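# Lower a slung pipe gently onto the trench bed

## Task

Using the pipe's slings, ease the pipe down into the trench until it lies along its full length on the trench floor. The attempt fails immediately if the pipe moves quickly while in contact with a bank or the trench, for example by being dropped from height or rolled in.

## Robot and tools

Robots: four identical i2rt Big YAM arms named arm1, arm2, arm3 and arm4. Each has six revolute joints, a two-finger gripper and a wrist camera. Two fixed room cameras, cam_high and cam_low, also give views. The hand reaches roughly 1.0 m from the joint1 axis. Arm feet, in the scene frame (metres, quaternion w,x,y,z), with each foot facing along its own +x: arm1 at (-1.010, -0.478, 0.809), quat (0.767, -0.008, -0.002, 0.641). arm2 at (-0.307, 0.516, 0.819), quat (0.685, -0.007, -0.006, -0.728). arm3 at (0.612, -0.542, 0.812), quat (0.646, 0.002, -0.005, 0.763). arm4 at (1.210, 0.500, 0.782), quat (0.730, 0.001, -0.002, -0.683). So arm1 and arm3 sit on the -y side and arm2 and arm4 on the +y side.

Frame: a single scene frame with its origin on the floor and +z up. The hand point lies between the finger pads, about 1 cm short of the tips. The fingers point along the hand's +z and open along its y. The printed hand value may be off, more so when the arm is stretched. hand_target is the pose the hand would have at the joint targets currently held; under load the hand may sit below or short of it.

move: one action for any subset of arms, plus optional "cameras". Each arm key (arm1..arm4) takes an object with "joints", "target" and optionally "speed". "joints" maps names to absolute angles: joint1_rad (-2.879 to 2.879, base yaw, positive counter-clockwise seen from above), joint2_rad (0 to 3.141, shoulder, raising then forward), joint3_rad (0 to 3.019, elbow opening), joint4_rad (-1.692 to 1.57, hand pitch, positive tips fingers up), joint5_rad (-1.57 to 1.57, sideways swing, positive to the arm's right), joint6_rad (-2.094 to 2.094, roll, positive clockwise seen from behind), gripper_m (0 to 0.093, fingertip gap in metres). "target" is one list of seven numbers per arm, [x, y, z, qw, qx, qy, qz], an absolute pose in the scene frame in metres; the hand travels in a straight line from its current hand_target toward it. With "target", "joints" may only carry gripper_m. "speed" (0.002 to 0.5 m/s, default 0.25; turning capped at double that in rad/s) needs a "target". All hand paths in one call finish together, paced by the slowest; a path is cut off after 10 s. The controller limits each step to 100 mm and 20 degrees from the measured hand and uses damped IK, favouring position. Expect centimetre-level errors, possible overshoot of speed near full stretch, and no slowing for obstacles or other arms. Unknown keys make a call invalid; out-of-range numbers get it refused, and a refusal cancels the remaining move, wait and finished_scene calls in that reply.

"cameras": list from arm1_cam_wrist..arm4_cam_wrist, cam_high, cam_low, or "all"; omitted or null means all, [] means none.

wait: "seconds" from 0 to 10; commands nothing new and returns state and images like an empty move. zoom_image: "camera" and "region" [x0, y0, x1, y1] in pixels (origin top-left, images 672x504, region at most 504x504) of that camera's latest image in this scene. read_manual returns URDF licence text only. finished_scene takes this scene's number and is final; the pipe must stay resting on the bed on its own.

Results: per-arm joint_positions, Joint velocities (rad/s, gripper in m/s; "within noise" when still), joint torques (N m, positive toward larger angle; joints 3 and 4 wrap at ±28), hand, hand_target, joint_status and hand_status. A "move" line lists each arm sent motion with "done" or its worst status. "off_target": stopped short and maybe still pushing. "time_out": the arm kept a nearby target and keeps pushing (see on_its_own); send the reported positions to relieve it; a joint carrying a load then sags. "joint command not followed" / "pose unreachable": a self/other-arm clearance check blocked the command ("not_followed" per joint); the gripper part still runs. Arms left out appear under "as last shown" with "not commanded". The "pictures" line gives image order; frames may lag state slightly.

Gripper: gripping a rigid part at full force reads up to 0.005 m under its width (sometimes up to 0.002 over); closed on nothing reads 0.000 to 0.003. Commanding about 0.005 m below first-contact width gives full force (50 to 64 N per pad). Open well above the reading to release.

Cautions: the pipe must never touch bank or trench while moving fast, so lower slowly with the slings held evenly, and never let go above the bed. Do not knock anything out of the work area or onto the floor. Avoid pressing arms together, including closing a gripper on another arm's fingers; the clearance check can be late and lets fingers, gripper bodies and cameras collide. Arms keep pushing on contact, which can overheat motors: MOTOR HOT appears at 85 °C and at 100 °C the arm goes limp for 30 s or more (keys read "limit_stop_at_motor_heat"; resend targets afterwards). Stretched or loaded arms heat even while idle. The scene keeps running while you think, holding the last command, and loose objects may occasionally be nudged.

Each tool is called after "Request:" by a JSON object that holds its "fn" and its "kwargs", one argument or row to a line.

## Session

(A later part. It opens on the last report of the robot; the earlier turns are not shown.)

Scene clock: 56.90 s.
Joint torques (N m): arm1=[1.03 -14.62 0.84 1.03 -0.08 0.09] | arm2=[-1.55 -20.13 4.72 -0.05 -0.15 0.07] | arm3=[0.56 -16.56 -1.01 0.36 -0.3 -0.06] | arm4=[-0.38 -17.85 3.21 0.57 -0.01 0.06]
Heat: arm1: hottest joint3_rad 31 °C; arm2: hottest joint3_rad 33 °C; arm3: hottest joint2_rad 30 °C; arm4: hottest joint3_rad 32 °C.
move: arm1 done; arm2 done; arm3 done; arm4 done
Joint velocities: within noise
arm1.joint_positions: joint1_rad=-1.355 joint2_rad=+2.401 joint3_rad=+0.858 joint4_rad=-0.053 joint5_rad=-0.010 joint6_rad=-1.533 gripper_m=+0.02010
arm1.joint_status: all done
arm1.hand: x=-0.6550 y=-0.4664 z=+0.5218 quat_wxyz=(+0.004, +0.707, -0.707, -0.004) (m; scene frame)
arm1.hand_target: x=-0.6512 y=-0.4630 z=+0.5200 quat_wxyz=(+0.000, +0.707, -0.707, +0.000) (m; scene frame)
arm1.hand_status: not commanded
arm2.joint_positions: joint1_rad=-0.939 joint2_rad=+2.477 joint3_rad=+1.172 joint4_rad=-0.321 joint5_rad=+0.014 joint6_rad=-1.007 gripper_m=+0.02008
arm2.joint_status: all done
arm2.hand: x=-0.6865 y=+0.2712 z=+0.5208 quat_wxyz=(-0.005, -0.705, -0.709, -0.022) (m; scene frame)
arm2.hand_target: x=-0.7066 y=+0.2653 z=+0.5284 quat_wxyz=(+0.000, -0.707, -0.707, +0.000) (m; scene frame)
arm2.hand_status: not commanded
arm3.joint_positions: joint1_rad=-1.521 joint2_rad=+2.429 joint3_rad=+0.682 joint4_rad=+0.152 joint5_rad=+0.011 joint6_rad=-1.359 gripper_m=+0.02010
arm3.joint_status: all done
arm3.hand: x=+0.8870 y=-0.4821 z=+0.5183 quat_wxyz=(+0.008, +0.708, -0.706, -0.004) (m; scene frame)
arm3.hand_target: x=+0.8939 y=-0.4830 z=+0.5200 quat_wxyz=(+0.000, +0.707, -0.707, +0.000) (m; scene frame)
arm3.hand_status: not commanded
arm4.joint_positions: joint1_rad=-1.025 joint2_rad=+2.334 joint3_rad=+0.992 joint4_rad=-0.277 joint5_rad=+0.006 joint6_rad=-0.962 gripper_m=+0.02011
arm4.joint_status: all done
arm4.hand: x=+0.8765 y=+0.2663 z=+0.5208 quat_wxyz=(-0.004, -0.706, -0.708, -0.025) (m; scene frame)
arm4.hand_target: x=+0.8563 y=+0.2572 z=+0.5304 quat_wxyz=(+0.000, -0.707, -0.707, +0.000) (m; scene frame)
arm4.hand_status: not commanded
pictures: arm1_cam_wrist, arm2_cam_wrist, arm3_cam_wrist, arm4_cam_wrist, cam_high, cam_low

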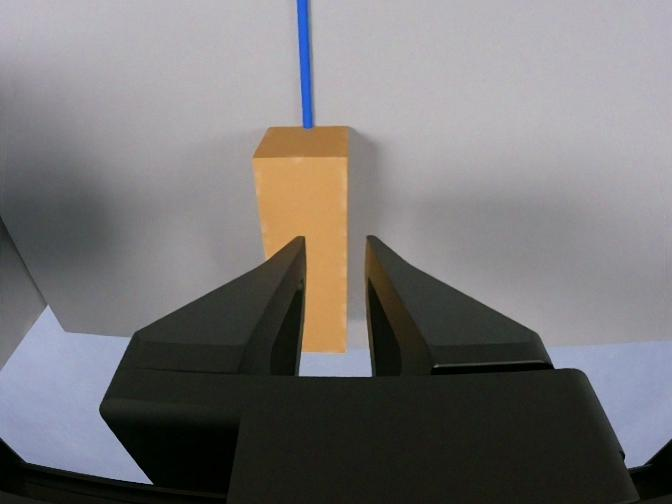

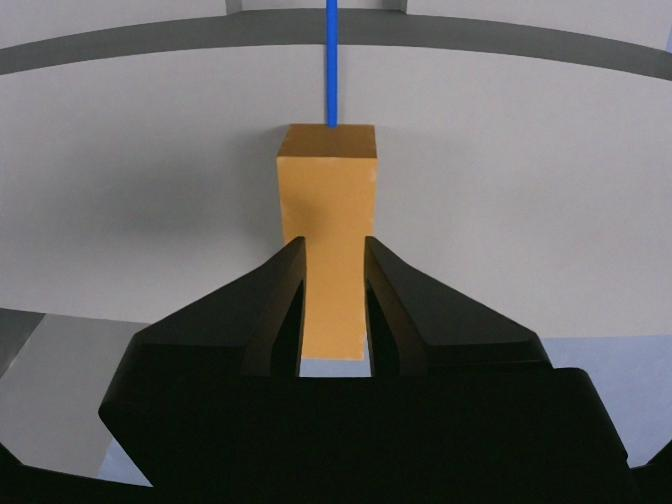

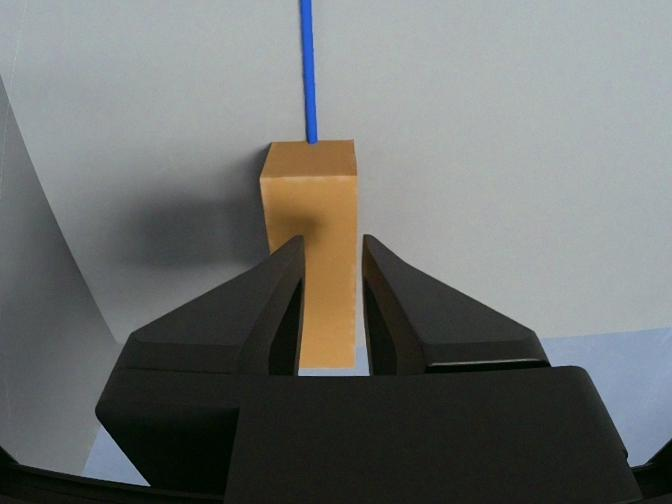

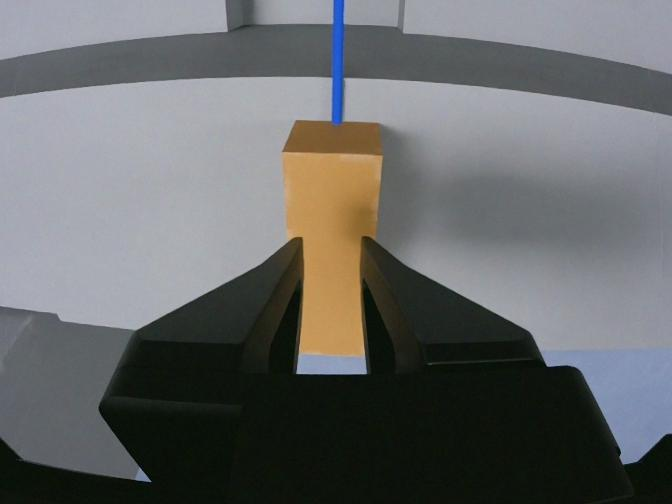

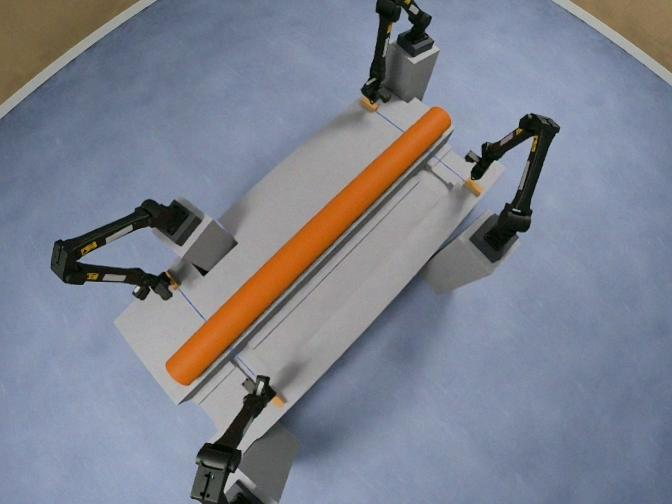

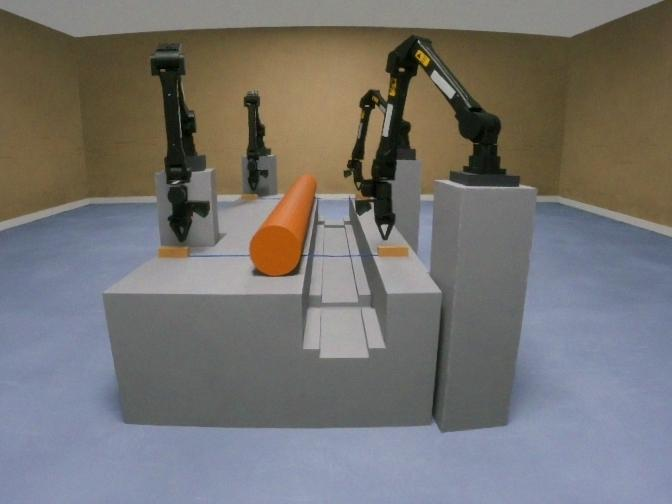

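Request:
{"fn": "move", "kwargs": {
  "arm1": {"joints":{"gripper_m":0.09}},
  "arm2": {"joints":{"gripper_m":0.09}},
  "arm3": {"joints":{"gripper_m":0.09}},
  "arm4": {"joints":{"gripper_m":0.09}},
  "cameras": []
}}

Request:
{"fn": "move", "kwargs": {
  "arm1": {"target":[-0.662,-0.463,0.485,0,0.707,-0.707,0]},
  "arm2": {"target":[-0.704,0.265,0.495,0,0.707,0.707,0]},
  "arm3": {"target":[0.887,-0.483,0.489,0,0.707,-0.707,0]},
  "arm4": {"target":[0.856,0.257,0.497,0,0.707,0.707,0]},
  "cameras": ["cam_low","arm1_cam_wrist","arm4_cam_wrist"]
}}

Request:
{"fn": "zoom_image", "kwargs": {
  "camera": "cam_low",
  "region": [100, 150, 460, 400]
}}

Scene clock: 68.27 s.
Joint torques (N m): arm1=[0.26 -15.38 0.76 0.8 -0.09 0.09] | arm2=[-1.55 -20.25 4.75 -0.05 -0.15 0.06] | arm3=[0.5 -16.56 -1.02 0.35 -0.29 -0.05] | arm4=[-0.32 -17.79 3.22 0.55 -0.02 0.06]
Heat: arm1: hottest joint2_rad 30 °C; arm2: hottest joint3_rad 32 °C; arm3: hottest joint2_rad 30 °C; arm4: hottest joint3_rad 31 °C.
move: arm1 done; arm2 done; arm3 done; arm4 done
Joint velocities: within noise
arm1.joint_positions: joint1_rad=-1.355 joint2_rad=+2.401 joint3_rad=+0.858 joint4_rad=-0.053 joint5_rad=-0.010 joint6_rad=-1.532 gripper_m=+0.08990
arm1.joint_status: all done
arm1.hand: x=-0.6550 y=-0.4664 z=+0.5218 quat_wxyz=(+0.004, +0.707, -0.708, -0.004) (m; scene frame)
arm1.hand_target: x=-0.6512 y=-0.4630 z=+0.5200 quat_wxyz=(+0.000, +0.707, -0.707, +0.000) (m; scene frame)
arm1.hand_status: not commanded
arm2.joint_positions: joint1_rad=-0.939 joint2_rad=+2.477 joint3_rad=+1.172 joint4_rad=-0.321 joint5_rad=+0.014 joint6_rad=-1.007 gripper_m=+0.08992
arm2.joint_status: all done
arm2.hand: x=-0.6865 y=+0.2712 z=+0.5208 quat_wxyz=(-0.005, -0.705, -0.709, -0.022) (m; scene frame)
arm2.hand_target: x=-0.7066 y=+0.2653 z=+0.5284 quat_wxyz=(+0.000, -0.707, -0.707, +0.000) (m; scene frame)
arm2.hand_status: not commanded
arm3.joint_positions: joint1_rad=-1.521 joint2_rad=+2.429 joint3_rad=+0.682 joint4_rad=+0.152 joint5_rad=+0.011 joint6_rad=-1.359 gripper_m=+0.08990
arm3.joint_status: all done
arm3.hand: x=+0.8871 y=-0.4821 z=+0.5183 quat_wxyz=(+0.008, +0.708, -0.706, -0.004) (m; scene frame)
arm3.hand_target: x=+0.8939 y=-0.4830 z=+0.5200 quat_wxyz=(+0.000, +0.707, -0.707, +0.000) (m; scene frame)
arm3.hand_status: not commanded
arm4.joint_positions: joint1_rad=-1.025 joint2_rad=+2.334 joint3_rad=+0.992 joint4_rad=-0.277 joint5_rad=+0.006 joint6_rad=-0.962 gripper_m=+0.08989
arm4.joint_status: all done
arm4.hand: x=+0.8765 y=+0.2663 z=+0.5208 quat_wxyz=(-0.004, -0.706, -0.708, -0.025) (m; scene frame)
arm4.hand_target: x=+0.8563 y=+0.2572 z=+0.5304 quat_wxyz=(+0.000, -0.707, -0.707, +0.000) (m; scene frame)
arm4.hand_status: not commanded
pictures: none
No camera images: "cameras" was empty.

Scene clock: 69.47 s.
Joint torques (N m): arm1=[0.5 -14.86 0.36 1.01 -0.11 0.09] | arm2=[-1.38 -18.96 4.36 -0.01 -0.16 0.09] | arm3=[0.85 -15.44 -1.35 0.39 -0.3 -0.01] | arm4=[-0.32 -16.79 2.76 0.59 -0.02 0.06]
Heat: arm1: hottest joint2_rad 30 °C; arm2: hottest joint3_rad 32 °C; arm3: hottest joint2_rad 30 °C; arm4: hottest joint3_rad 31 °C.
move: arm1 done; arm2 off_target; arm3 done; arm4 off_target
Joint velocities: within noise
arm1.joint_positions: joint1_rad=-1.353 joint2_rad=+2.492 joint3_rad=+0.883 joint4_rad=+0.027 joint5_rad=-0.010 joint6_rad=-1.531 gripper_m=+0.08990
arm1.joint_status: not commanded
arm1.hand: x=-0.6590 y=-0.4660 z=+0.4914 quat_wxyz=(-0.001, +0.707, -0.707, +0.001) (m; scene frame)
arm1.hand_target: x=-0.6620 y=-0.4631 z=+0.4852 quat_wxyz=(+0.000, +0.707, -0.707, +0.000) (m; scene frame)
arm1.hand_status: done (0.008 m and 0.2 deg from the pose sent, 0.038 m and 0.7 deg at the start)
arm2.joint_positions: joint1_rad=-0.939 joint2_rad=+2.542 joint3_rad=+1.211 joint4_rad=-0.275 joint5_rad=+0.014 joint6_rad=-1.007 gripper_m=+0.08992
arm2.joint_status: not commanded
arm2.hand: x=-0.6918 y=+0.2673 z=+0.4956 quat_wxyz=(-0.002, -0.705, -0.709, -0.012) (m; scene frame)
arm2.hand_target: x=-0.7039 y=+0.2651 z=+0.4953 quat_wxyz=(+0.000, -0.707, -0.707, +0.000) (m; scene frame)
arm2.hand_status: off_target (0.012 m and 1.5 deg from the pose sent, 0.032 m and 2.6 deg at the start)
arm3.joint_positions: joint1_rad=-1.521 joint2_rad=+2.522 joint3_rad=+0.718 joint4_rad=+0.222 joint5_rad=+0.011 joint6_rad=-1.359 gripper_m=+0.08990
arm3.joint_status: not commanded
arm3.hand: x=+0.8856 y=-0.4822 z=+0.4910 quat_wxyz=(+0.003, +0.708, -0.706, -0.001) (m; scene frame)
arm3.hand_target: x=+0.8870 y=-0.4829 z=+0.4891 quat_wxyz=(+0.000, +0.707, -0.707, +0.000) (m; scene frame)
arm3.hand_status: done (0.003 m and 0.4 deg from the pose sent, 0.029 m and 1.1 deg at the start)
arm4.joint_positions: joint1_rad=-1.025 joint2_rad=+2.406 joint3_rad=+1.032 joint4_rad=-0.225 joint5_rad=+0.006 joint6_rad=-0.962 gripper_m=+0.08989
arm4.joint_status: not commanded
arm4.hand: x=+0.8694 y=+0.2614 z=+0.4950 quat_wxyz=(-0.002, -0.706, -0.708, -0.015) (m; scene frame)
arm4.hand_target: x=+0.8562 y=+0.2572 z=+0.4973 quat_wxyz=(+0.000, -0.707, -0.707, +0.000) (m; scene frame)
arm4.hand_status: off_target (0.014 m and 1.7 deg from the pose sent, 0.033 m and 2.9 deg at the start)
pictures: arm1_cam_wrist, arm4_cam_wrist, cam_low

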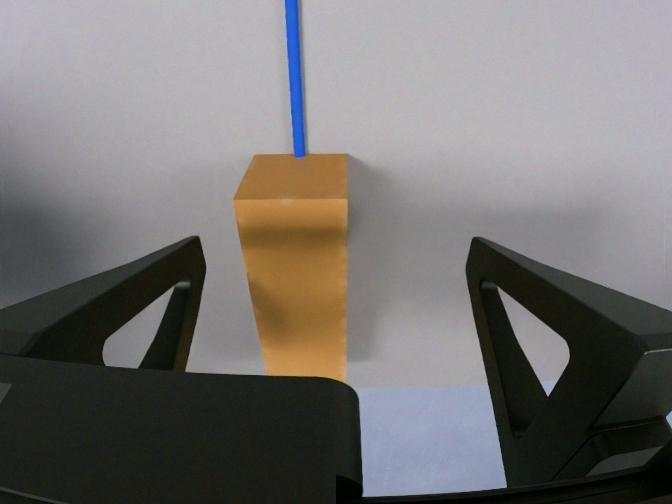

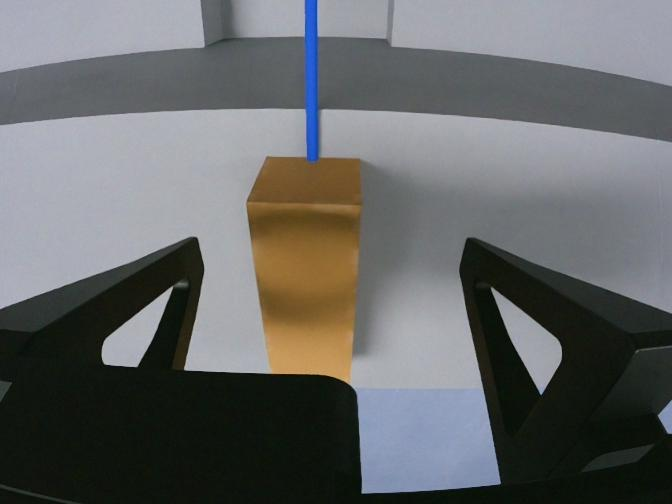

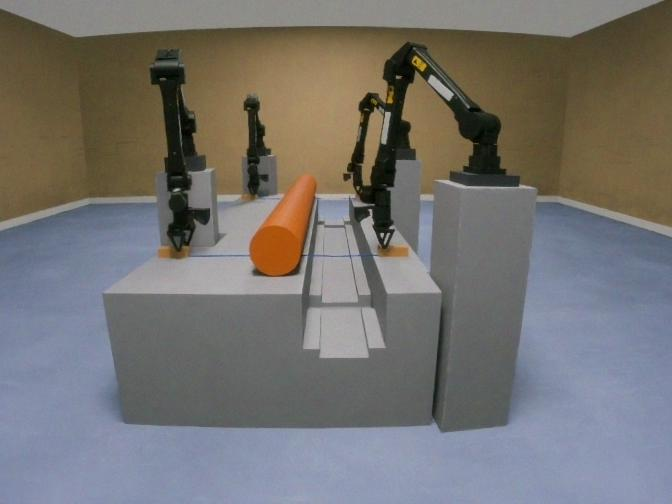

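Scaled by 1.400.

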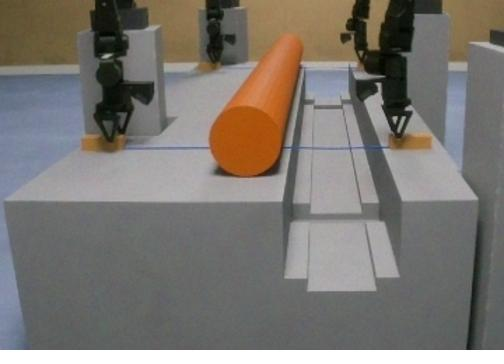

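Request:
{"fn": "move", "kwargs": {
  "arm1": {"target":[-0.674,-0.463,0.469,0,0.707,-0.707,0]},
  "arm2": {"target":[-0.701,0.267,0.474,0,0.707,0.707,0]},
  "arm3": {"target":[0.880,-0.483,0.472,0,0.707,-0.707,0]},
  "arm4": {"target":[0.865,0.261,0.475,0,0.707,0.707,0]}
}}

Request:
{"fn": "zoom_image", "kwargs": {
  "camera": "cam_low",
  "region": [140, 210, 240, 285]
}}

Request:
{"fn": "zoom_image", "kwargs": {
  "camera": "cam_low",
  "region": [340, 210, 440, 285]
}}

Scene clock: 74.30 s.
Joint torques (N m): arm1=[0.56 -13.92 -0.4 0.95 -0.09 0.08] | arm2=[-1.44 -18.84 4.15 0.02 -0.17 0.09] | arm3=[1.26 -15.09 -1.61 0.43 -0.32 0.04] | arm4=[-0.03 -16.73 2.4 0.65 -0.03 0.11]
Heat: arm1: hottest joint2_rad 31 °C; arm2: hottest joint3_rad 32 °C; arm3: hottest joint2_rad 30 °C; arm4: hottest joint3_rad 31 °C.
move: arm1 off_target; arm2 off_target; arm3 done; arm4 off_target
Joint velocities: within noise
arm1.joint_positions: joint1_rad=-1.351 joint2_rad=+2.537 joint3_rad=+0.883 joint4_rad=+0.079 joint5_rad=-0.010 joint6_rad=-1.529 gripper_m=+0.08990
arm1.joint_status: not commanded
arm1.hand: x=-0.6668 y=-0.4658 z=+0.4766 quat_wxyz=(-0.004, +0.707, -0.707, +0.003) (m; scene frame)
arm1.hand_target: x=-0.6740 y=-0.4631 z=+0.4693 quat_wxyz=(+0.000, +0.707, -0.707, +0.000) (m; scene frame)
arm1.hand_status: off_target (0.011 m and 0.5 deg from the pose sent, 0.027 m and 0.1 deg at the start)
arm2.joint_positions: joint1_rad=-0.939 joint2_rad=+2.592 joint3_rad=+1.231 joint4_rad=-0.246 joint5_rad=+0.014 joint6_rad=-1.007 gripper_m=+0.08992
arm2.joint_status: not commanded
arm2.hand: x=-0.6886 y=+0.2691 z=+0.4755 quat_wxyz=(-0.002, -0.705, -0.709, -0.012) (m; scene frame)
arm2.hand_target: x=-0.7009 y=+0.2670 z=+0.4744 quat_wxyz=(+0.000, -0.707, -0.707, +0.000) (m; scene frame)
arm2.hand_status: off_target (0.013 m and 1.5 deg from the pose sent, 0.023 m and 1.5 deg at the start)
arm3.joint_positions: joint1_rad=-1.521 joint2_rad=+2.577 joint3_rad=+0.734 joint4_rad=+0.265 joint5_rad=+0.011 joint6_rad=-1.359 gripper_m=+0.08990
arm3.joint_status: not commanded
arm3.hand: x=+0.8806 y=-0.4832 z=+0.4752 quat_wxyz=(+0.002, +0.708, -0.706, +0.000) (m; scene frame)
arm3.hand_target: x=+0.8799 y=-0.4830 z=+0.4720 quat_wxyz=(+0.000, +0.707, -0.707, +0.000) (m; scene frame)
arm3.hand_status: done (0.003 m and 0.2 deg from the pose sent, 0.020 m and 0.4 deg at the start)
arm4.joint_positions: joint1_rad=-1.025 joint2_rad=+2.460 joint3_rad=+1.032 joint4_rad=-0.172 joint5_rad=+0.006 joint6_rad=-0.962 gripper_m=+0.08989
arm4.joint_status: not commanded
arm4.hand: x=+0.8779 y=+0.2672 z=+0.4734 quat_wxyz=(-0.002, -0.706, -0.708, -0.015) (m; scene frame)
arm4.hand_target: x=+0.8651 y=+0.2611 z=+0.4753 quat_wxyz=(+0.000, -0.707, -0.707, +0.000) (m; scene frame)
arm4.hand_status: off_target (0.014 m and 1.8 deg from the pose sent, 0.020 m and 1.7 deg at the start)
pictures: arm1_cam_wrist, arm2_cam_wrist, arm3_cam_wrist, arm4_cam_wrist, cam_high, cam_low

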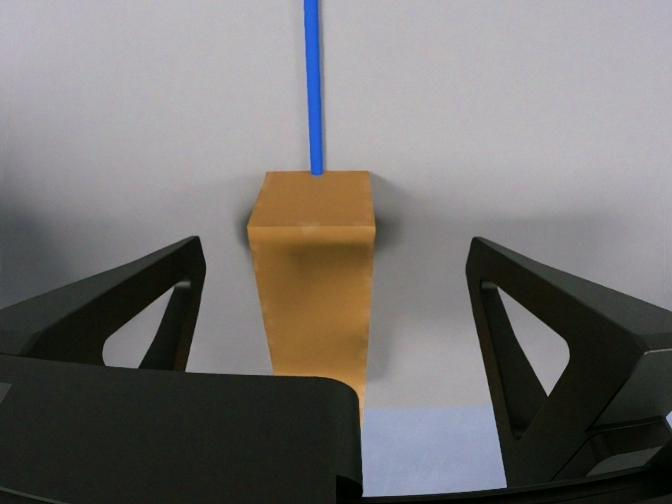

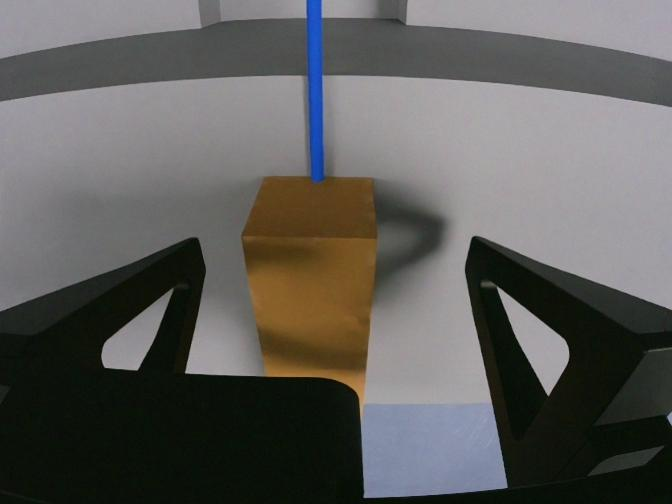

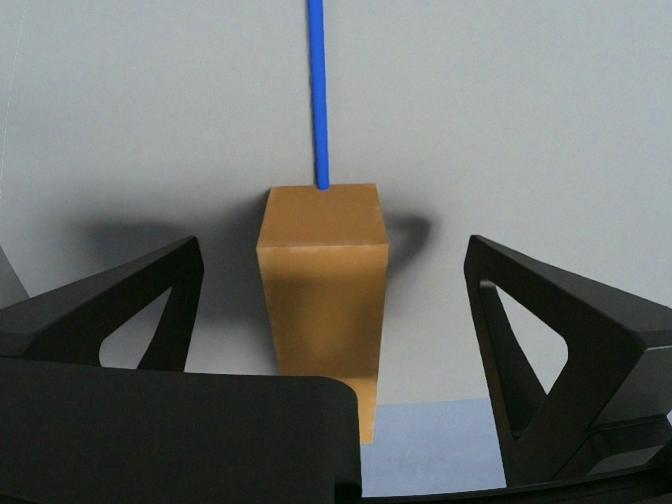

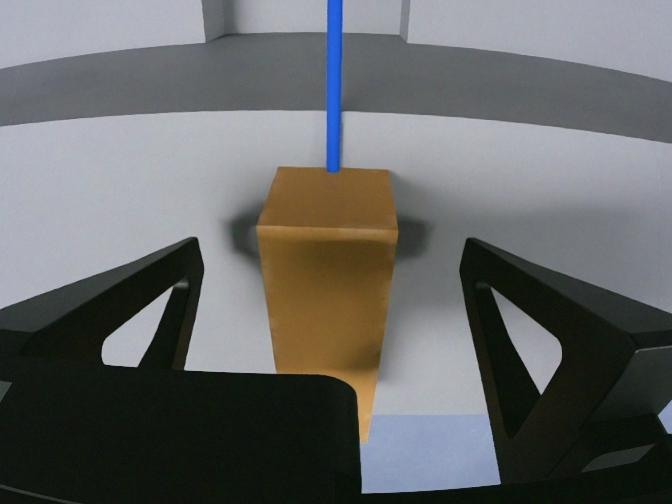

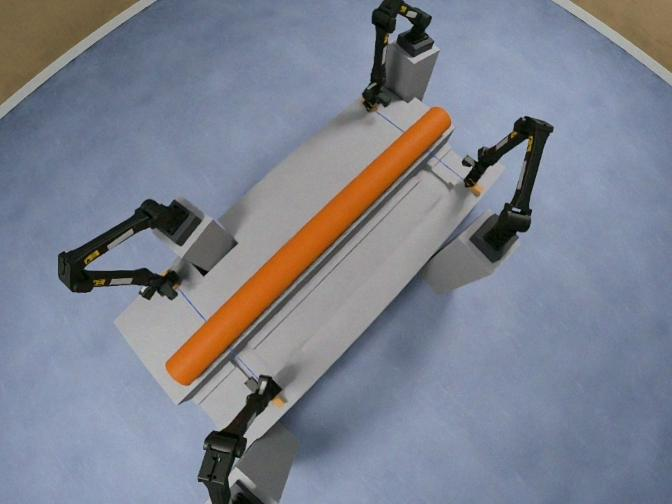

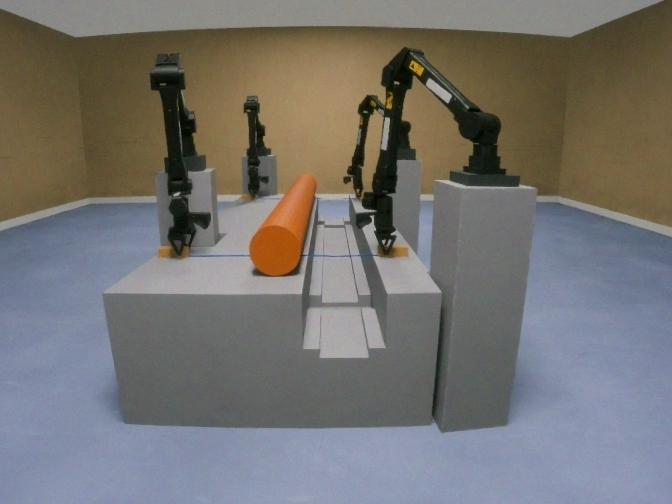

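Scaled by 5.040.

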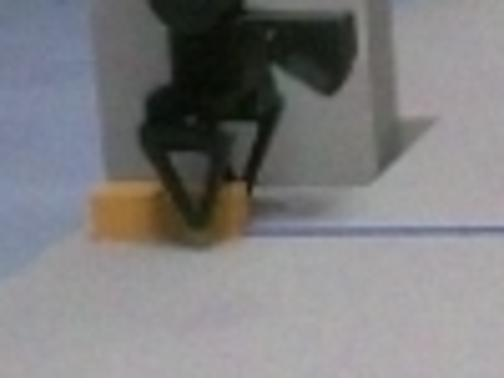

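Scaled by 5.040.

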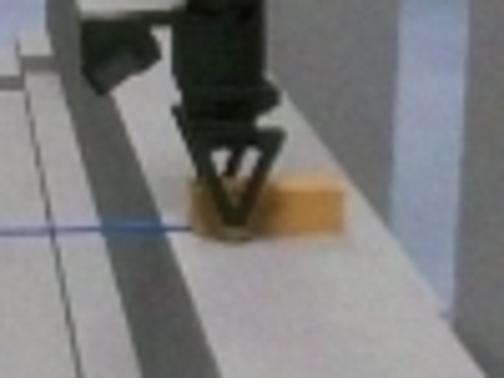

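Request:
{"fn": "move", "kwargs": {
  "arm1": {"joints":{"gripper_m":0.015}},
  "arm2": {"joints":{"gripper_m":0.015}},
  "arm3": {"joints":{"gripper_m":0.015}},
  "arm4": {"joints":{"gripper_m":0.015}},
  "cameras": []
}}

Request:
{"fn": "move", "kwargs": {
  "arm1": {"target":[-0.672,-0.30,0.74,0,0.707,-0.707,0]},
  "arm2": {"target":[-0.701,0.10,0.74,0,0.707,0.707,0]},
  "arm3": {"target":[0.880,-0.30,0.74,0,0.707,-0.707,0]},
  "arm4": {"target":[0.865,0.10,0.74,0,0.707,0.707,0]}
}}

Scene clock: 90.23 s.
Joint torques (N m): arm1=[1.03 -14.04 -0.55 1.01 -0.11 0.11] | arm2=[-1.49 -18.84 4.07 0.03 -0.14 0.08] | arm3=[1.26 -15.03 -1.59 0.42 -0.29 0.05] | arm4=[-0.09 -16.67 2.26 0.61 -0.01 0.11]
Heat: arm1: hottest joint2_rad 31 °C; arm2: hottest joint2_rad 33 °C; arm3: hottest joint2_rad 30 °C; arm4: hottest joint3_rad 30 °C.
move: arm1 off_target; arm2 off_target; arm3 off_target; arm4 off_target
Joint velocities: within noise
arm1.joint_positions: joint1_rad=-1.351 joint2_rad=+2.537 joint3_rad=+0.883 joint4_rad=+0.079 joint5_rad=-0.010 joint6_rad=-1.528 gripper_m=+0.03404
arm1.joint_status: gripper_m off_target (ended at +0.03407, target +0.01500)
arm1.hand: x=-0.6668 y=-0.4657 z=+0.4766 quat_wxyz=(-0.004, +0.707, -0.707, +0.003) (m; scene frame)
arm1.hand_target: x=-0.6740 y=-0.4632 z=+0.4693 quat_wxyz=(+0.000, +0.707, -0.707, +0.000) (m; scene frame)
arm1.hand_status: not commanded
arm2.joint_positions: joint1_rad=-0.939 joint2_rad=+2.592 joint3_rad=+1.232 joint4_rad=-0.246 joint5_rad=+0.014 joint6_rad=-1.007 gripper_m=+0.03480
arm2.joint_status: gripper_m off_target (ended at +0.03483, target +0.01500)
arm2.hand: x=-0.6891 y=+0.2687 z=+0.4756 quat_wxyz=(-0.003, -0.705, -0.709, -0.012) (m; scene frame)
arm2.hand_target: x=-0.7008 y=+0.2671 z=+0.4743 quat_wxyz=(+0.000, -0.707, -0.707, +0.000) (m; scene frame)
arm2.hand_status: not commanded
arm3.joint_positions: joint1_rad=-1.521 joint2_rad=+2.577 joint3_rad=+0.734 joint4_rad=+0.266 joint5_rad=+0.011 joint6_rad=-1.359 gripper_m=+0.03493
arm3.joint_status: gripper_m off_target (ended at +0.03495, target +0.01500)
arm3.hand: x=+0.8809 y=-0.4830 z=+0.4752 quat_wxyz=(+0.001, +0.708, -0.706, +0.000) (m; scene frame)
arm3.hand_target: x=+0.8800 y=-0.4830 z=+0.4720 quat_wxyz=(+0.000, +0.707, -0.707, +0.000) (m; scene frame)
arm3.hand_status: not commanded
arm4.joint_positions: joint1_rad=-1.025 joint2_rad=+2.460 joint3_rad=+1.034 joint4_rad=-0.171 joint5_rad=+0.006 joint6_rad=-0.962 gripper_m=+0.03509
arm4.joint_status: gripper_m off_target (ended at +0.03511, target +0.01500)
arm4.hand: x=+0.8767 y=+0.2664 z=+0.4735 quat_wxyz=(-0.002, -0.706, -0.708, -0.014) (m; scene frame)
arm4.hand_target: x=+0.8650 y=+0.2611 z=+0.4753 quat_wxyz=(+0.000, -0.707, -0.707, +0.000) (m; scene frame)
arm4.hand_status: not commanded
pictures: none
No camera images: "cameras" was empty.

Scene clock: 92.30 s.
Joint torques (N m): arm1=[0.03 -13.51 6.65 0.08 -0.05 0.09] | arm2=[-0.15 -20.6 10.67 -0.91 -0.12 0.23] | arm3=[1.03 -14.39 5.52 -0.38 -0.15 0.12] | arm4=[0.44 -18.78 8.5 -0.32 0.03 0.32]
Heat: arm1: hottest joint2_rad 31 °C; arm2: hottest joint2_rad 33 °C; arm3: hottest joint2_rad 30 °C; arm4: hottest joint3_rad 31 °C.
move: arm1 off_target; arm2 off_target; arm3 done; arm4 off_target
Joint velocities: within noise
arm1.joint_positions: joint1_rad=-0.911 joint2_rad=+1.778 joint3_rad=+0.789 joint4_rad=-0.603 joint5_rad=-0.016 joint6_rad=-1.098 gripper_m=+0.03404
arm1.joint_status: not commanded
arm1.hand: x=-0.6815 y=-0.3052 z=+0.7340 quat_wxyz=(+0.006, +0.710, -0.704, -0.003) (m; scene frame)
arm1.hand_target: x=-0.6722 y=-0.3002 z=+0.7400 quat_wxyz=(+0.000, +0.707, -0.707, +0.000) (m; scene frame)
arm1.hand_status: off_target (0.012 m and 0.9 deg from the pose sent, 0.311 m and 0.5 deg at the start)
arm2.joint_positions: joint1_rad=-0.700 joint2_rad=+2.153 joint3_rad=+1.404 joint4_rad=-0.857 joint5_rad=+0.010 joint6_rad=-0.764 gripper_m=+0.03480
arm2.joint_status: not commanded
arm2.hand: x=-0.6937 y=+0.1121 z=+0.7307 quat_wxyz=(+0.000, -0.706, -0.708, -0.011) (m; scene frame)
arm2.hand_target: x=-0.7008 y=+0.1003 z=+0.7402 quat_wxyz=(+0.000, -0.707, -0.707, +0.000) (m; scene frame)
arm2.hand_status: off_target (0.017 m and 1.2 deg from the pose sent, 0.314 m and 1.4 deg at the start)
arm3.joint_positions: joint1_rad=-0.998 joint2_rad=+1.747 joint3_rad=+0.735 joint4_rad=-0.574 joint5_rad=+0.004 joint6_rad=-0.841 gripper_m=+0.03493
arm3.joint_status: not commanded
arm3.hand: x=+0.8748 y=-0.3046 z=+0.7368 quat_wxyz=(+0.003, +0.710, -0.704, -0.001) (m; scene frame)
arm3.hand_target: x=+0.8800 y=-0.3000 z=+0.7400 quat_wxyz=(+0.000, +0.707, -0.707, +0.000) (m; scene frame)
arm3.hand_status: done (0.008 m and 0.6 deg from the pose sent, 0.322 m and 0.2 deg at the start)
arm4.joint_positions: joint1_rad=-0.777 joint2_rad=+1.993 joint3_rad=+1.244 joint4_rad=-0.857 joint5_rad=+0.005 joint6_rad=-0.724 gripper_m=+0.03509
arm4.joint_status: not commanded
arm4.hand: x=+0.8763 y=+0.1142 z=+0.7236 quat_wxyz=(+0.001, -0.703, -0.711, -0.018) (m; scene frame)
arm4.hand_target: x=+0.8653 y=+0.1004 z=+0.7404 quat_wxyz=(+0.000, -0.707, -0.707, +0.000) (m; scene frame)
arm4.hand_status: off_target (0.024 m and 2.2 deg from the pose sent, 0.314 m and 1.6 deg at the start)
pictures: arm1_cam_wrist, arm2_cam_wrist, arm3_cam_wrist, arm4_cam_wrist, cam_high, cam_low

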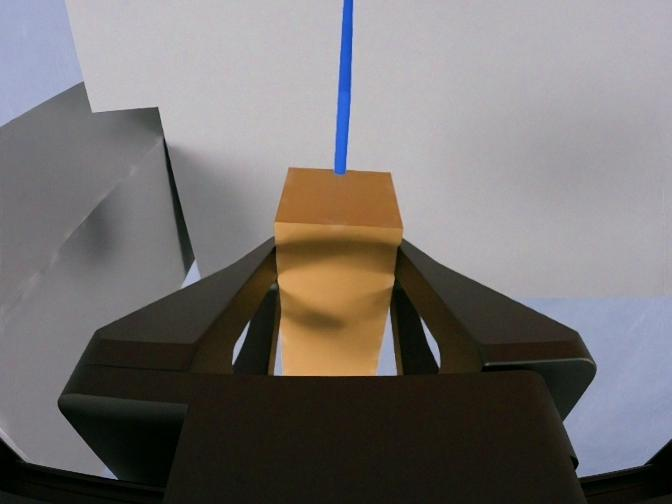

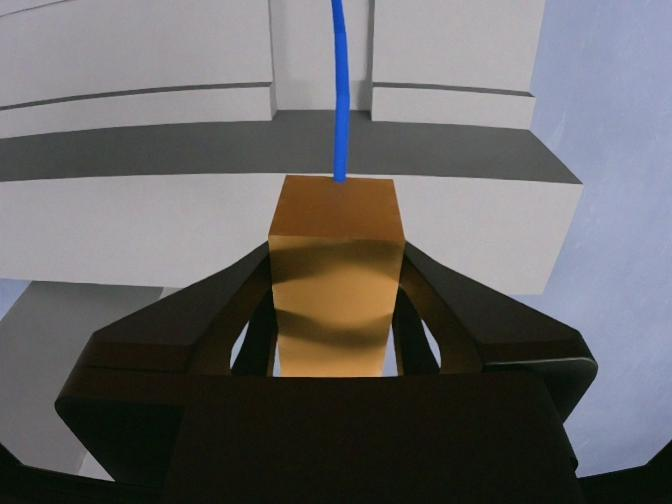

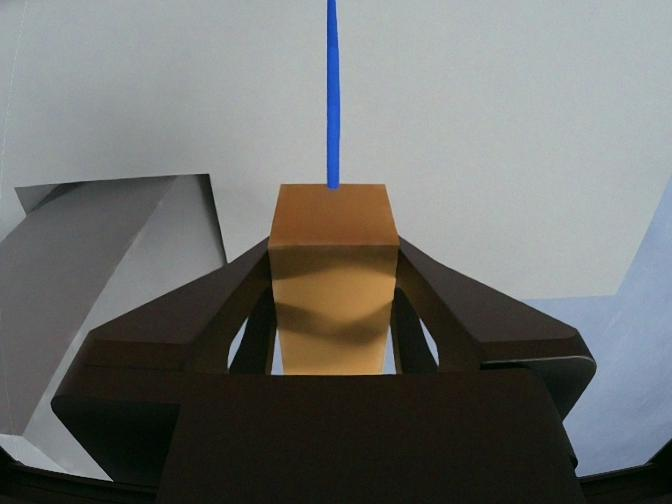

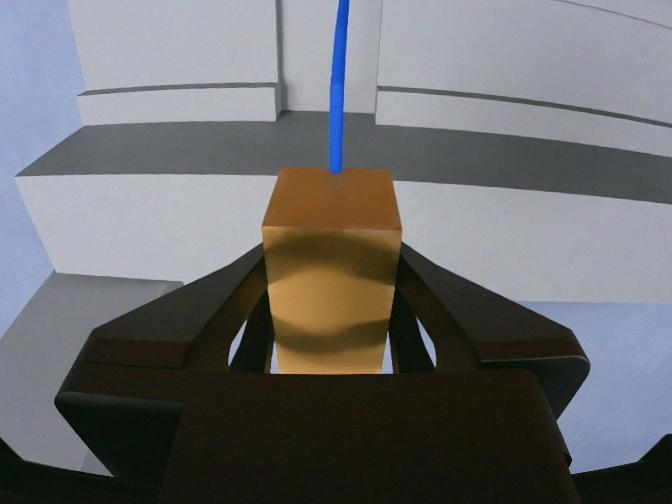

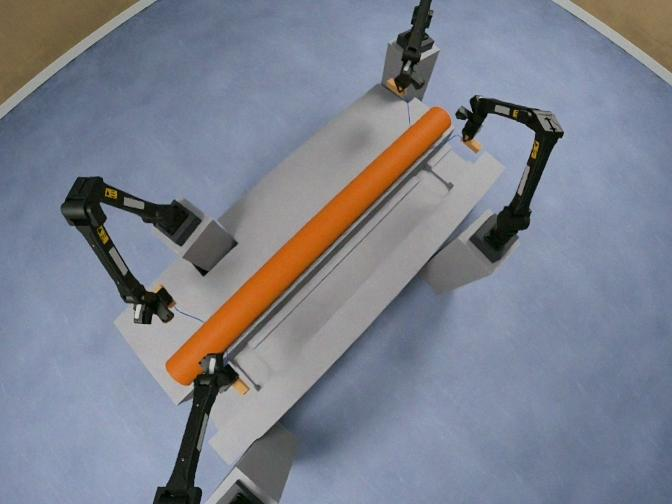

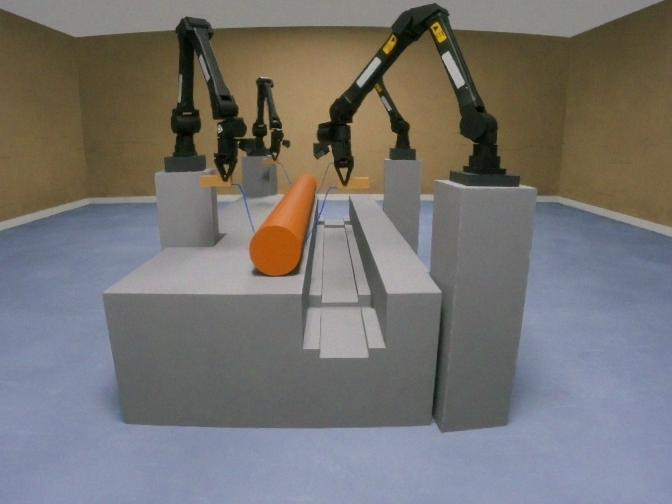

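Request:
{"fn": "move", "kwargs": {
  "arm1": {"target":[-0.667,-0.315,0.85,0,0.707,-0.707,0],"speed":0.1},
  "arm2": {"target":[-0.696,0.07,0.856,0,0.707,0.707,0],"speed":0.1},
  "arm3": {"target":[0.885,-0.315,0.85,0,0.707,-0.707,0],"speed":0.1},
  "arm4": {"target":[0.867,0.07,0.862,0,0.707,0.707,0],"speed":0.1}
}}

Scene clock: 98.77 s.
Joint torques (N m): arm1=[-3.37 -18.32 10.52 -1.47 0.49 -0.24] | arm2=[-1.03 -31.85 14.52 -3.19 0.2 0.1] | arm3=[-1.14 -20.01 9.42 -2.17 0.2 -0.17] | arm4=[-0.21 -29.63 11.64 -2.7 0.18 0.14]
Heat: arm1: hottest joint2_rad 31 °C; arm2: hottest joint2_rad 33 °C; arm3: hottest joint2_rad 31 °C; arm4: hottest joint3_rad 31 °C.
move: arm1 off_target; arm2 off_target; arm3 off_target; arm4 off_target
Joint velocities: within noise
arm1.joint_positions: joint1_rad=-0.919 joint2_rad=+1.603 joint3_rad=+0.826 joint4_rad=-0.880 joint5_rad=-0.025 joint6_rad=-1.112 gripper_m=+0.03404
arm1.joint_status: not commanded
arm1.hand: x=-0.6978 y=-0.3138 z=+0.8058 quat_wxyz=(+0.035, +0.711, -0.702, -0.017) (m; scene frame)
arm1.hand_target: x=-0.6690 y=-0.3156 z=+0.8479 quat_wxyz=(+0.000, +0.707, -0.707, +0.001) (m; scene frame)
arm1.hand_status: off_target (0.054 m and 4.6 deg from the pose sent, 0.117 m and 0.9 deg at the start)
arm2.joint_positions: joint1_rad=-0.646 joint2_rad=+2.140 joint3_rad=+1.476 joint4_rad=-1.045 joint5_rad=+0.002 joint6_rad=-0.709 gripper_m=+0.03467
arm2.joint_status: not commanded
arm2.hand: x=-0.6651 y=+0.0975 z=+0.7612 quat_wxyz=(+0.001, -0.705, -0.707, -0.062) (m; scene frame)
arm2.hand_target: x=-0.6910 y=+0.0751 z=+0.8493 quat_wxyz=(+0.000, -0.707, -0.707, +0.001) (m; scene frame)
arm2.hand_status: off_target (0.103 m and 7.1 deg from the pose sent, 0.132 m and 1.2 deg at the start; pose on its path clipped on 19 of 54 steps)
arm3.joint_positions: joint1_rad=-1.007 joint2_rad=+1.556 joint3_rad=+0.764 joint4_rad=-0.868 joint5_rad=-0.002 joint6_rad=-0.853 gripper_m=+0.03492
arm3.joint_status: not commanded
arm3.hand: x=+0.8585 y=-0.3224 z=+0.8082 quat_wxyz=(+0.040, +0.711, -0.703, -0.006) (m; scene frame)
arm3.hand_target: x=+0.8836 y=-0.3157 z=+0.8476 quat_wxyz=(+0.000, +0.707, -0.707, +0.001) (m; scene frame)
arm3.hand_status: off_target (0.050 m and 4.7 deg from the pose sent, 0.114 m and 0.6 deg at the start)
arm4.joint_positions: joint1_rad=-0.726 joint2_rad=+1.988 joint3_rad=+1.332 joint4_rad=-1.041 joint5_rad=+0.002 joint6_rad=-0.668 gripper_m=+0.03500
arm4.joint_status: not commanded
arm4.hand: x=+0.8972 y=+0.0983 z=+0.7538 quat_wxyz=(+0.006, -0.703, -0.708, -0.064) (m; scene frame)
arm4.hand_target: x=+0.8747 y=+0.0782 z=+0.8421 quat_wxyz=(+0.000, -0.707, -0.707, +0.001) (m; scene frame)
arm4.hand_status: off_target (0.116 m and 7.3 deg from the pose sent, 0.146 m and 2.3 deg at the start; pose on its path clipped on 23 of 54 steps)
pictures: arm1_cam_wrist, arm2_cam_wrist, arm3_cam_wrist, arm4_cam_wrist, cam_high, cam_low

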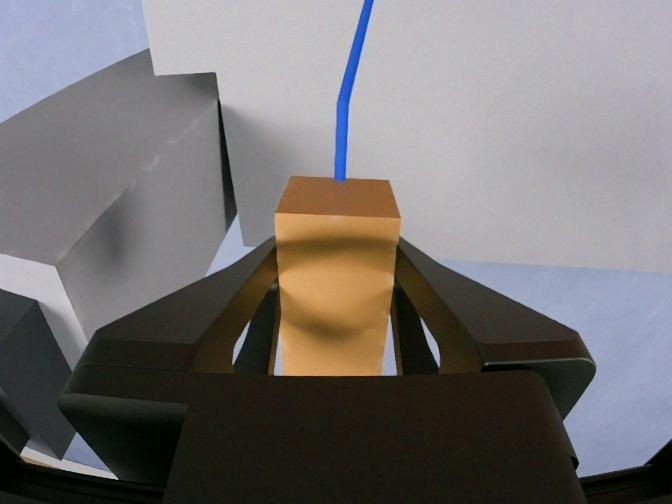

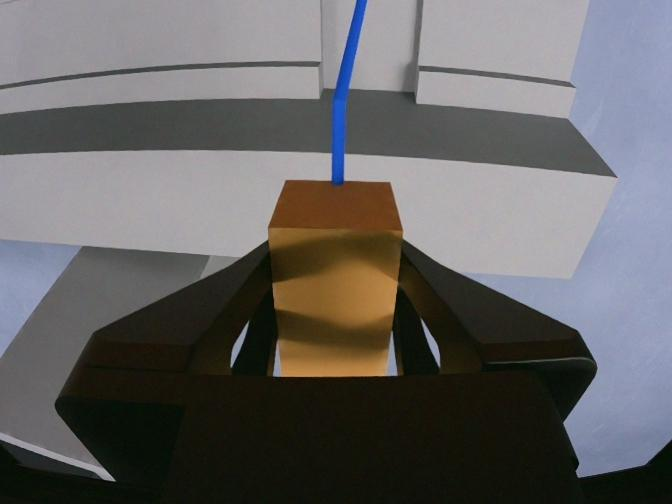

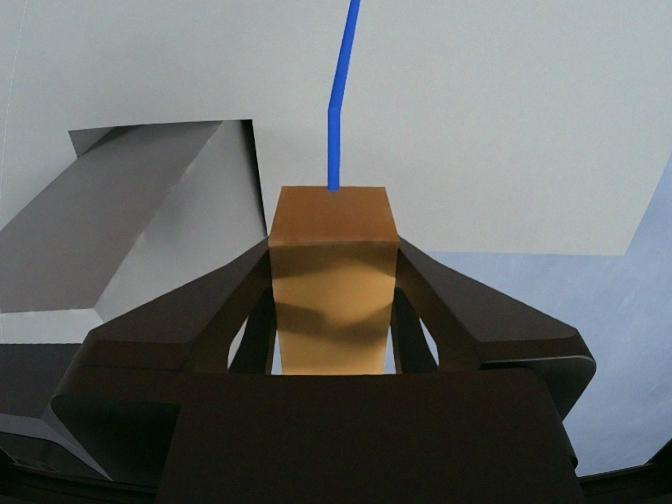

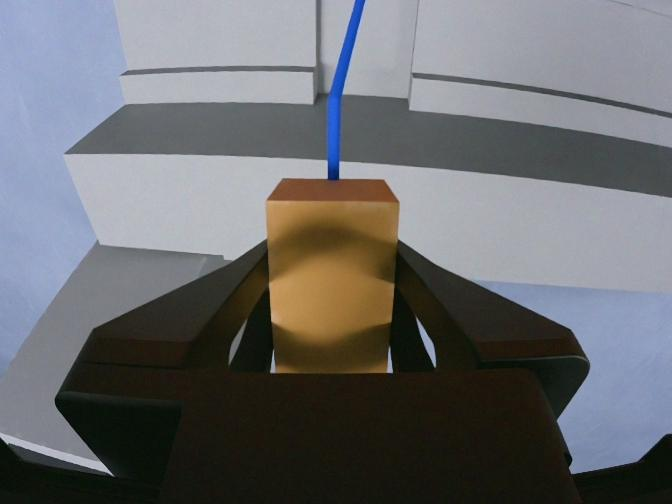

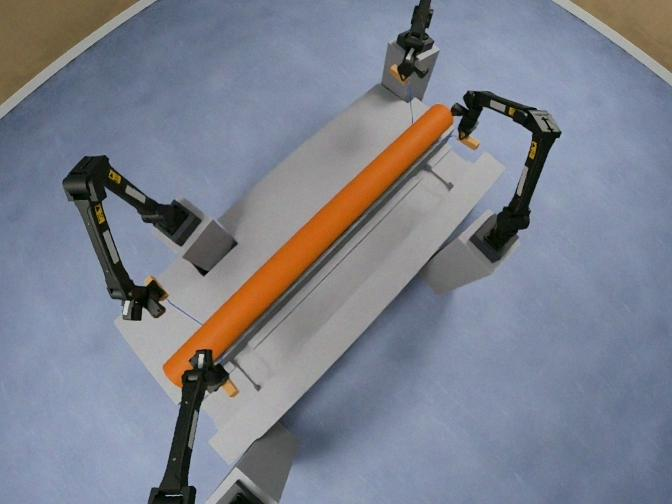

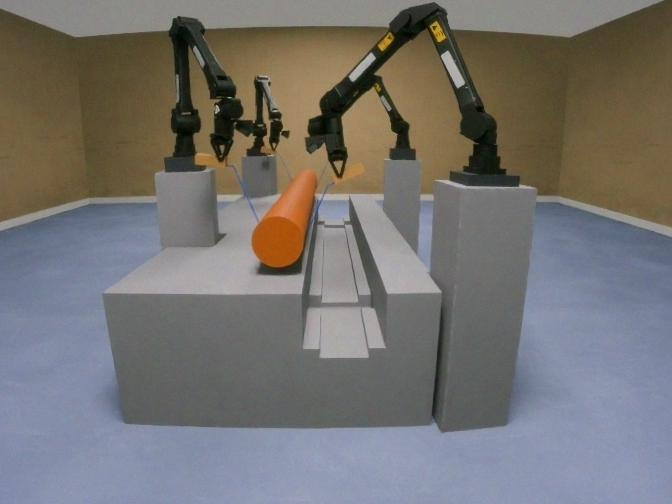

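Request:
{"fn": "move", "kwargs": {
  "arm1": {"target":[-0.66,-0.22,0.87,0,0.707,-0.707,0],"speed":0.1},
  "arm2": {"target":[-0.696,0.165,0.86,0,0.707,0.707,0],"speed":0.1},
  "arm3": {"target":[0.89,-0.22,0.87,0,0.707,-0.707,0],"speed":0.1},
  "arm4": {"target":[0.867,0.165,0.862,0,0.707,0.707,0],"speed":0.1},
  "cameras": ["cam_low","cam_high"]
}}

Request:
{"fn": "zoom_image", "kwargs": {
  "camera": "cam_low",
  "region": [200, 130, 440, 370]
}}

Scene clock: 109.53 s.
Joint torques (N m): arm1=[-2.49 -17.2 12.11 -1.21 0.48 -0.01] | arm2=[-2.73 -28.28 9.7 -1.68 0.11 -0.05] | arm3=[0.15 -22.12 10.5 -1.87 0.15 0.02] | arm4=[-1.32 -26.52 8.28 -1.69 0.3 -0.11]
Heat: arm1: hottest joint2_rad 32 °C; arm2: hottest joint3_rad 34 °C; arm3: hottest joint2_rad 31 °C; arm4: hottest joint3_rad 34 °C.
move: arm1 off_target; arm2 off_target; arm3 off_target; arm4 off_target
Joint velocities: within noise
arm1.joint_positions: joint1_rad=-0.742 joint2_rad=+1.665 joint3_rad=+0.995 joint4_rad=-0.973 joint5_rad=-0.027 joint6_rad=-0.945 gripper_m=+0.03403
arm1.joint_status: not commanded
arm1.hand: x=-0.6895 y=-0.2284 z=+0.8297 quat_wxyz=(+0.032, +0.715, -0.699, -0.011) (m; scene frame)
arm1.hand_target: x=-0.6619 y=-0.2213 z=+0.8694 quat_wxyz=(-0.001, +0.707, -0.707, +0.000) (m; scene frame)
arm1.hand_status: off_target (0.051 m and 4.1 deg from the pose sent, 0.120 m and 4.6 deg at the start)
arm2.joint_positions: joint1_rad=-0.740 joint2_rad=+1.974 joint3_rad=+1.309 joint4_rad=-1.019 joint5_rad=+0.006 joint6_rad=-0.813 gripper_m=+0.03466
arm2.joint_status: not commanded
arm2.hand: x=-0.6713 y=+0.1651 z=+0.7984 quat_wxyz=(-0.003, -0.702, -0.711, -0.050) (m; scene frame)
arm2.hand_target: x=-0.6941 y=+0.1660 z=+0.8569 quat_wxyz=(+0.001, -0.707, -0.707, +0.000) (m; scene frame)
arm2.hand_status: off_target (0.066 m and 5.8 deg from the pose sent, 0.124 m and 7.1 deg at the start)
arm3.joint_positions: joint1_rad=-0.859 joint2_rad=+1.678 joint3_rad=+0.977 joint4_rad=-0.966 joint5_rad=-0.003 joint6_rad=-0.708 gripper_m=+0.03492
arm3.joint_status: not commanded
arm3.hand: x=+0.8663 y=-0.2364 z=+0.8243 quat_wxyz=(+0.043, +0.712, -0.701, +0.000) (m; scene frame)
arm3.hand_target: x=+0.8884 y=-0.2216 z=+0.8688 quat_wxyz=(+0.000, +0.707, -0.707, +0.000) (m; scene frame)
arm3.hand_status: off_target (0.054 m and 5.1 deg from the pose sent, 0.124 m and 4.7 deg at the start)
arm4.joint_positions: joint1_rad=-0.836 joint2_rad=+1.819 joint3_rad=+1.194 joint4_rad=-1.043 joint5_rad=-0.001 joint6_rad=-0.769 gripper_m=+0.03500
arm4.joint_status: not commanded
arm4.hand: x=+0.8846 y=+0.1650 z=+0.7939 quat_wxyz=(-0.002, -0.707, -0.706, -0.049) (m; scene frame)
arm4.hand_target: x=+0.8688 y=+0.1659 z=+0.8570 quat_wxyz=(+0.001, -0.707, -0.707, +0.000) (m; scene frame)
arm4.hand_status: off_target (0.070 m and 5.7 deg from the pose sent, 0.131 m and 7.3 deg at the start)
pictures: cam_high, cam_low

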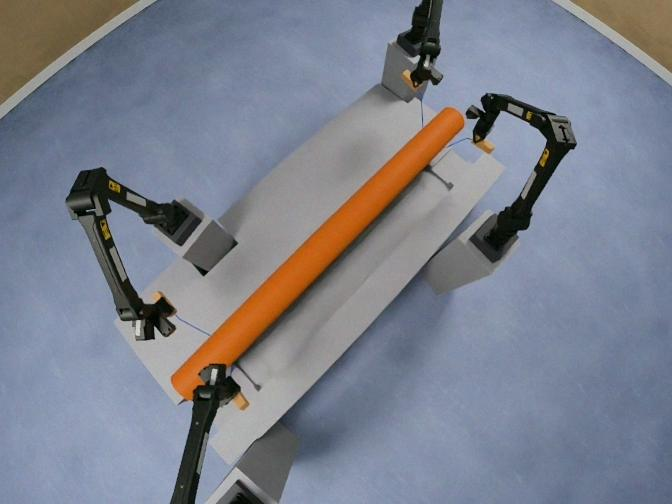

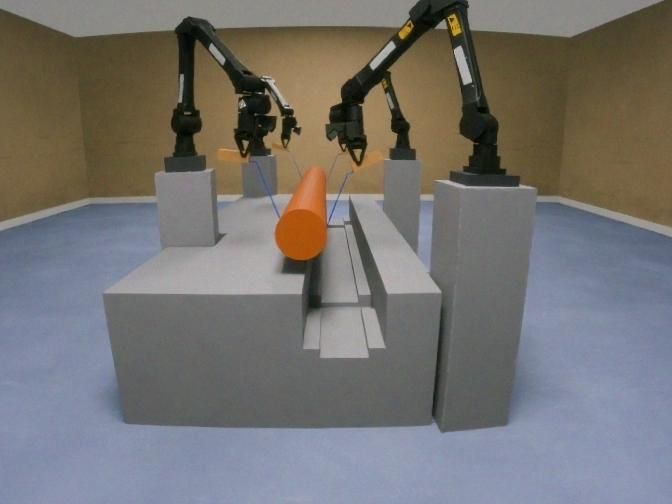

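Scaled by 2.100.

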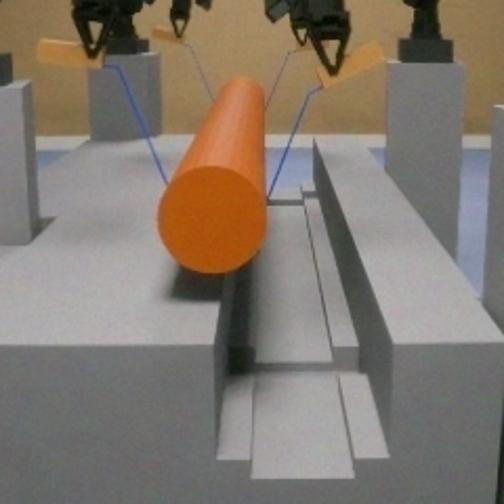

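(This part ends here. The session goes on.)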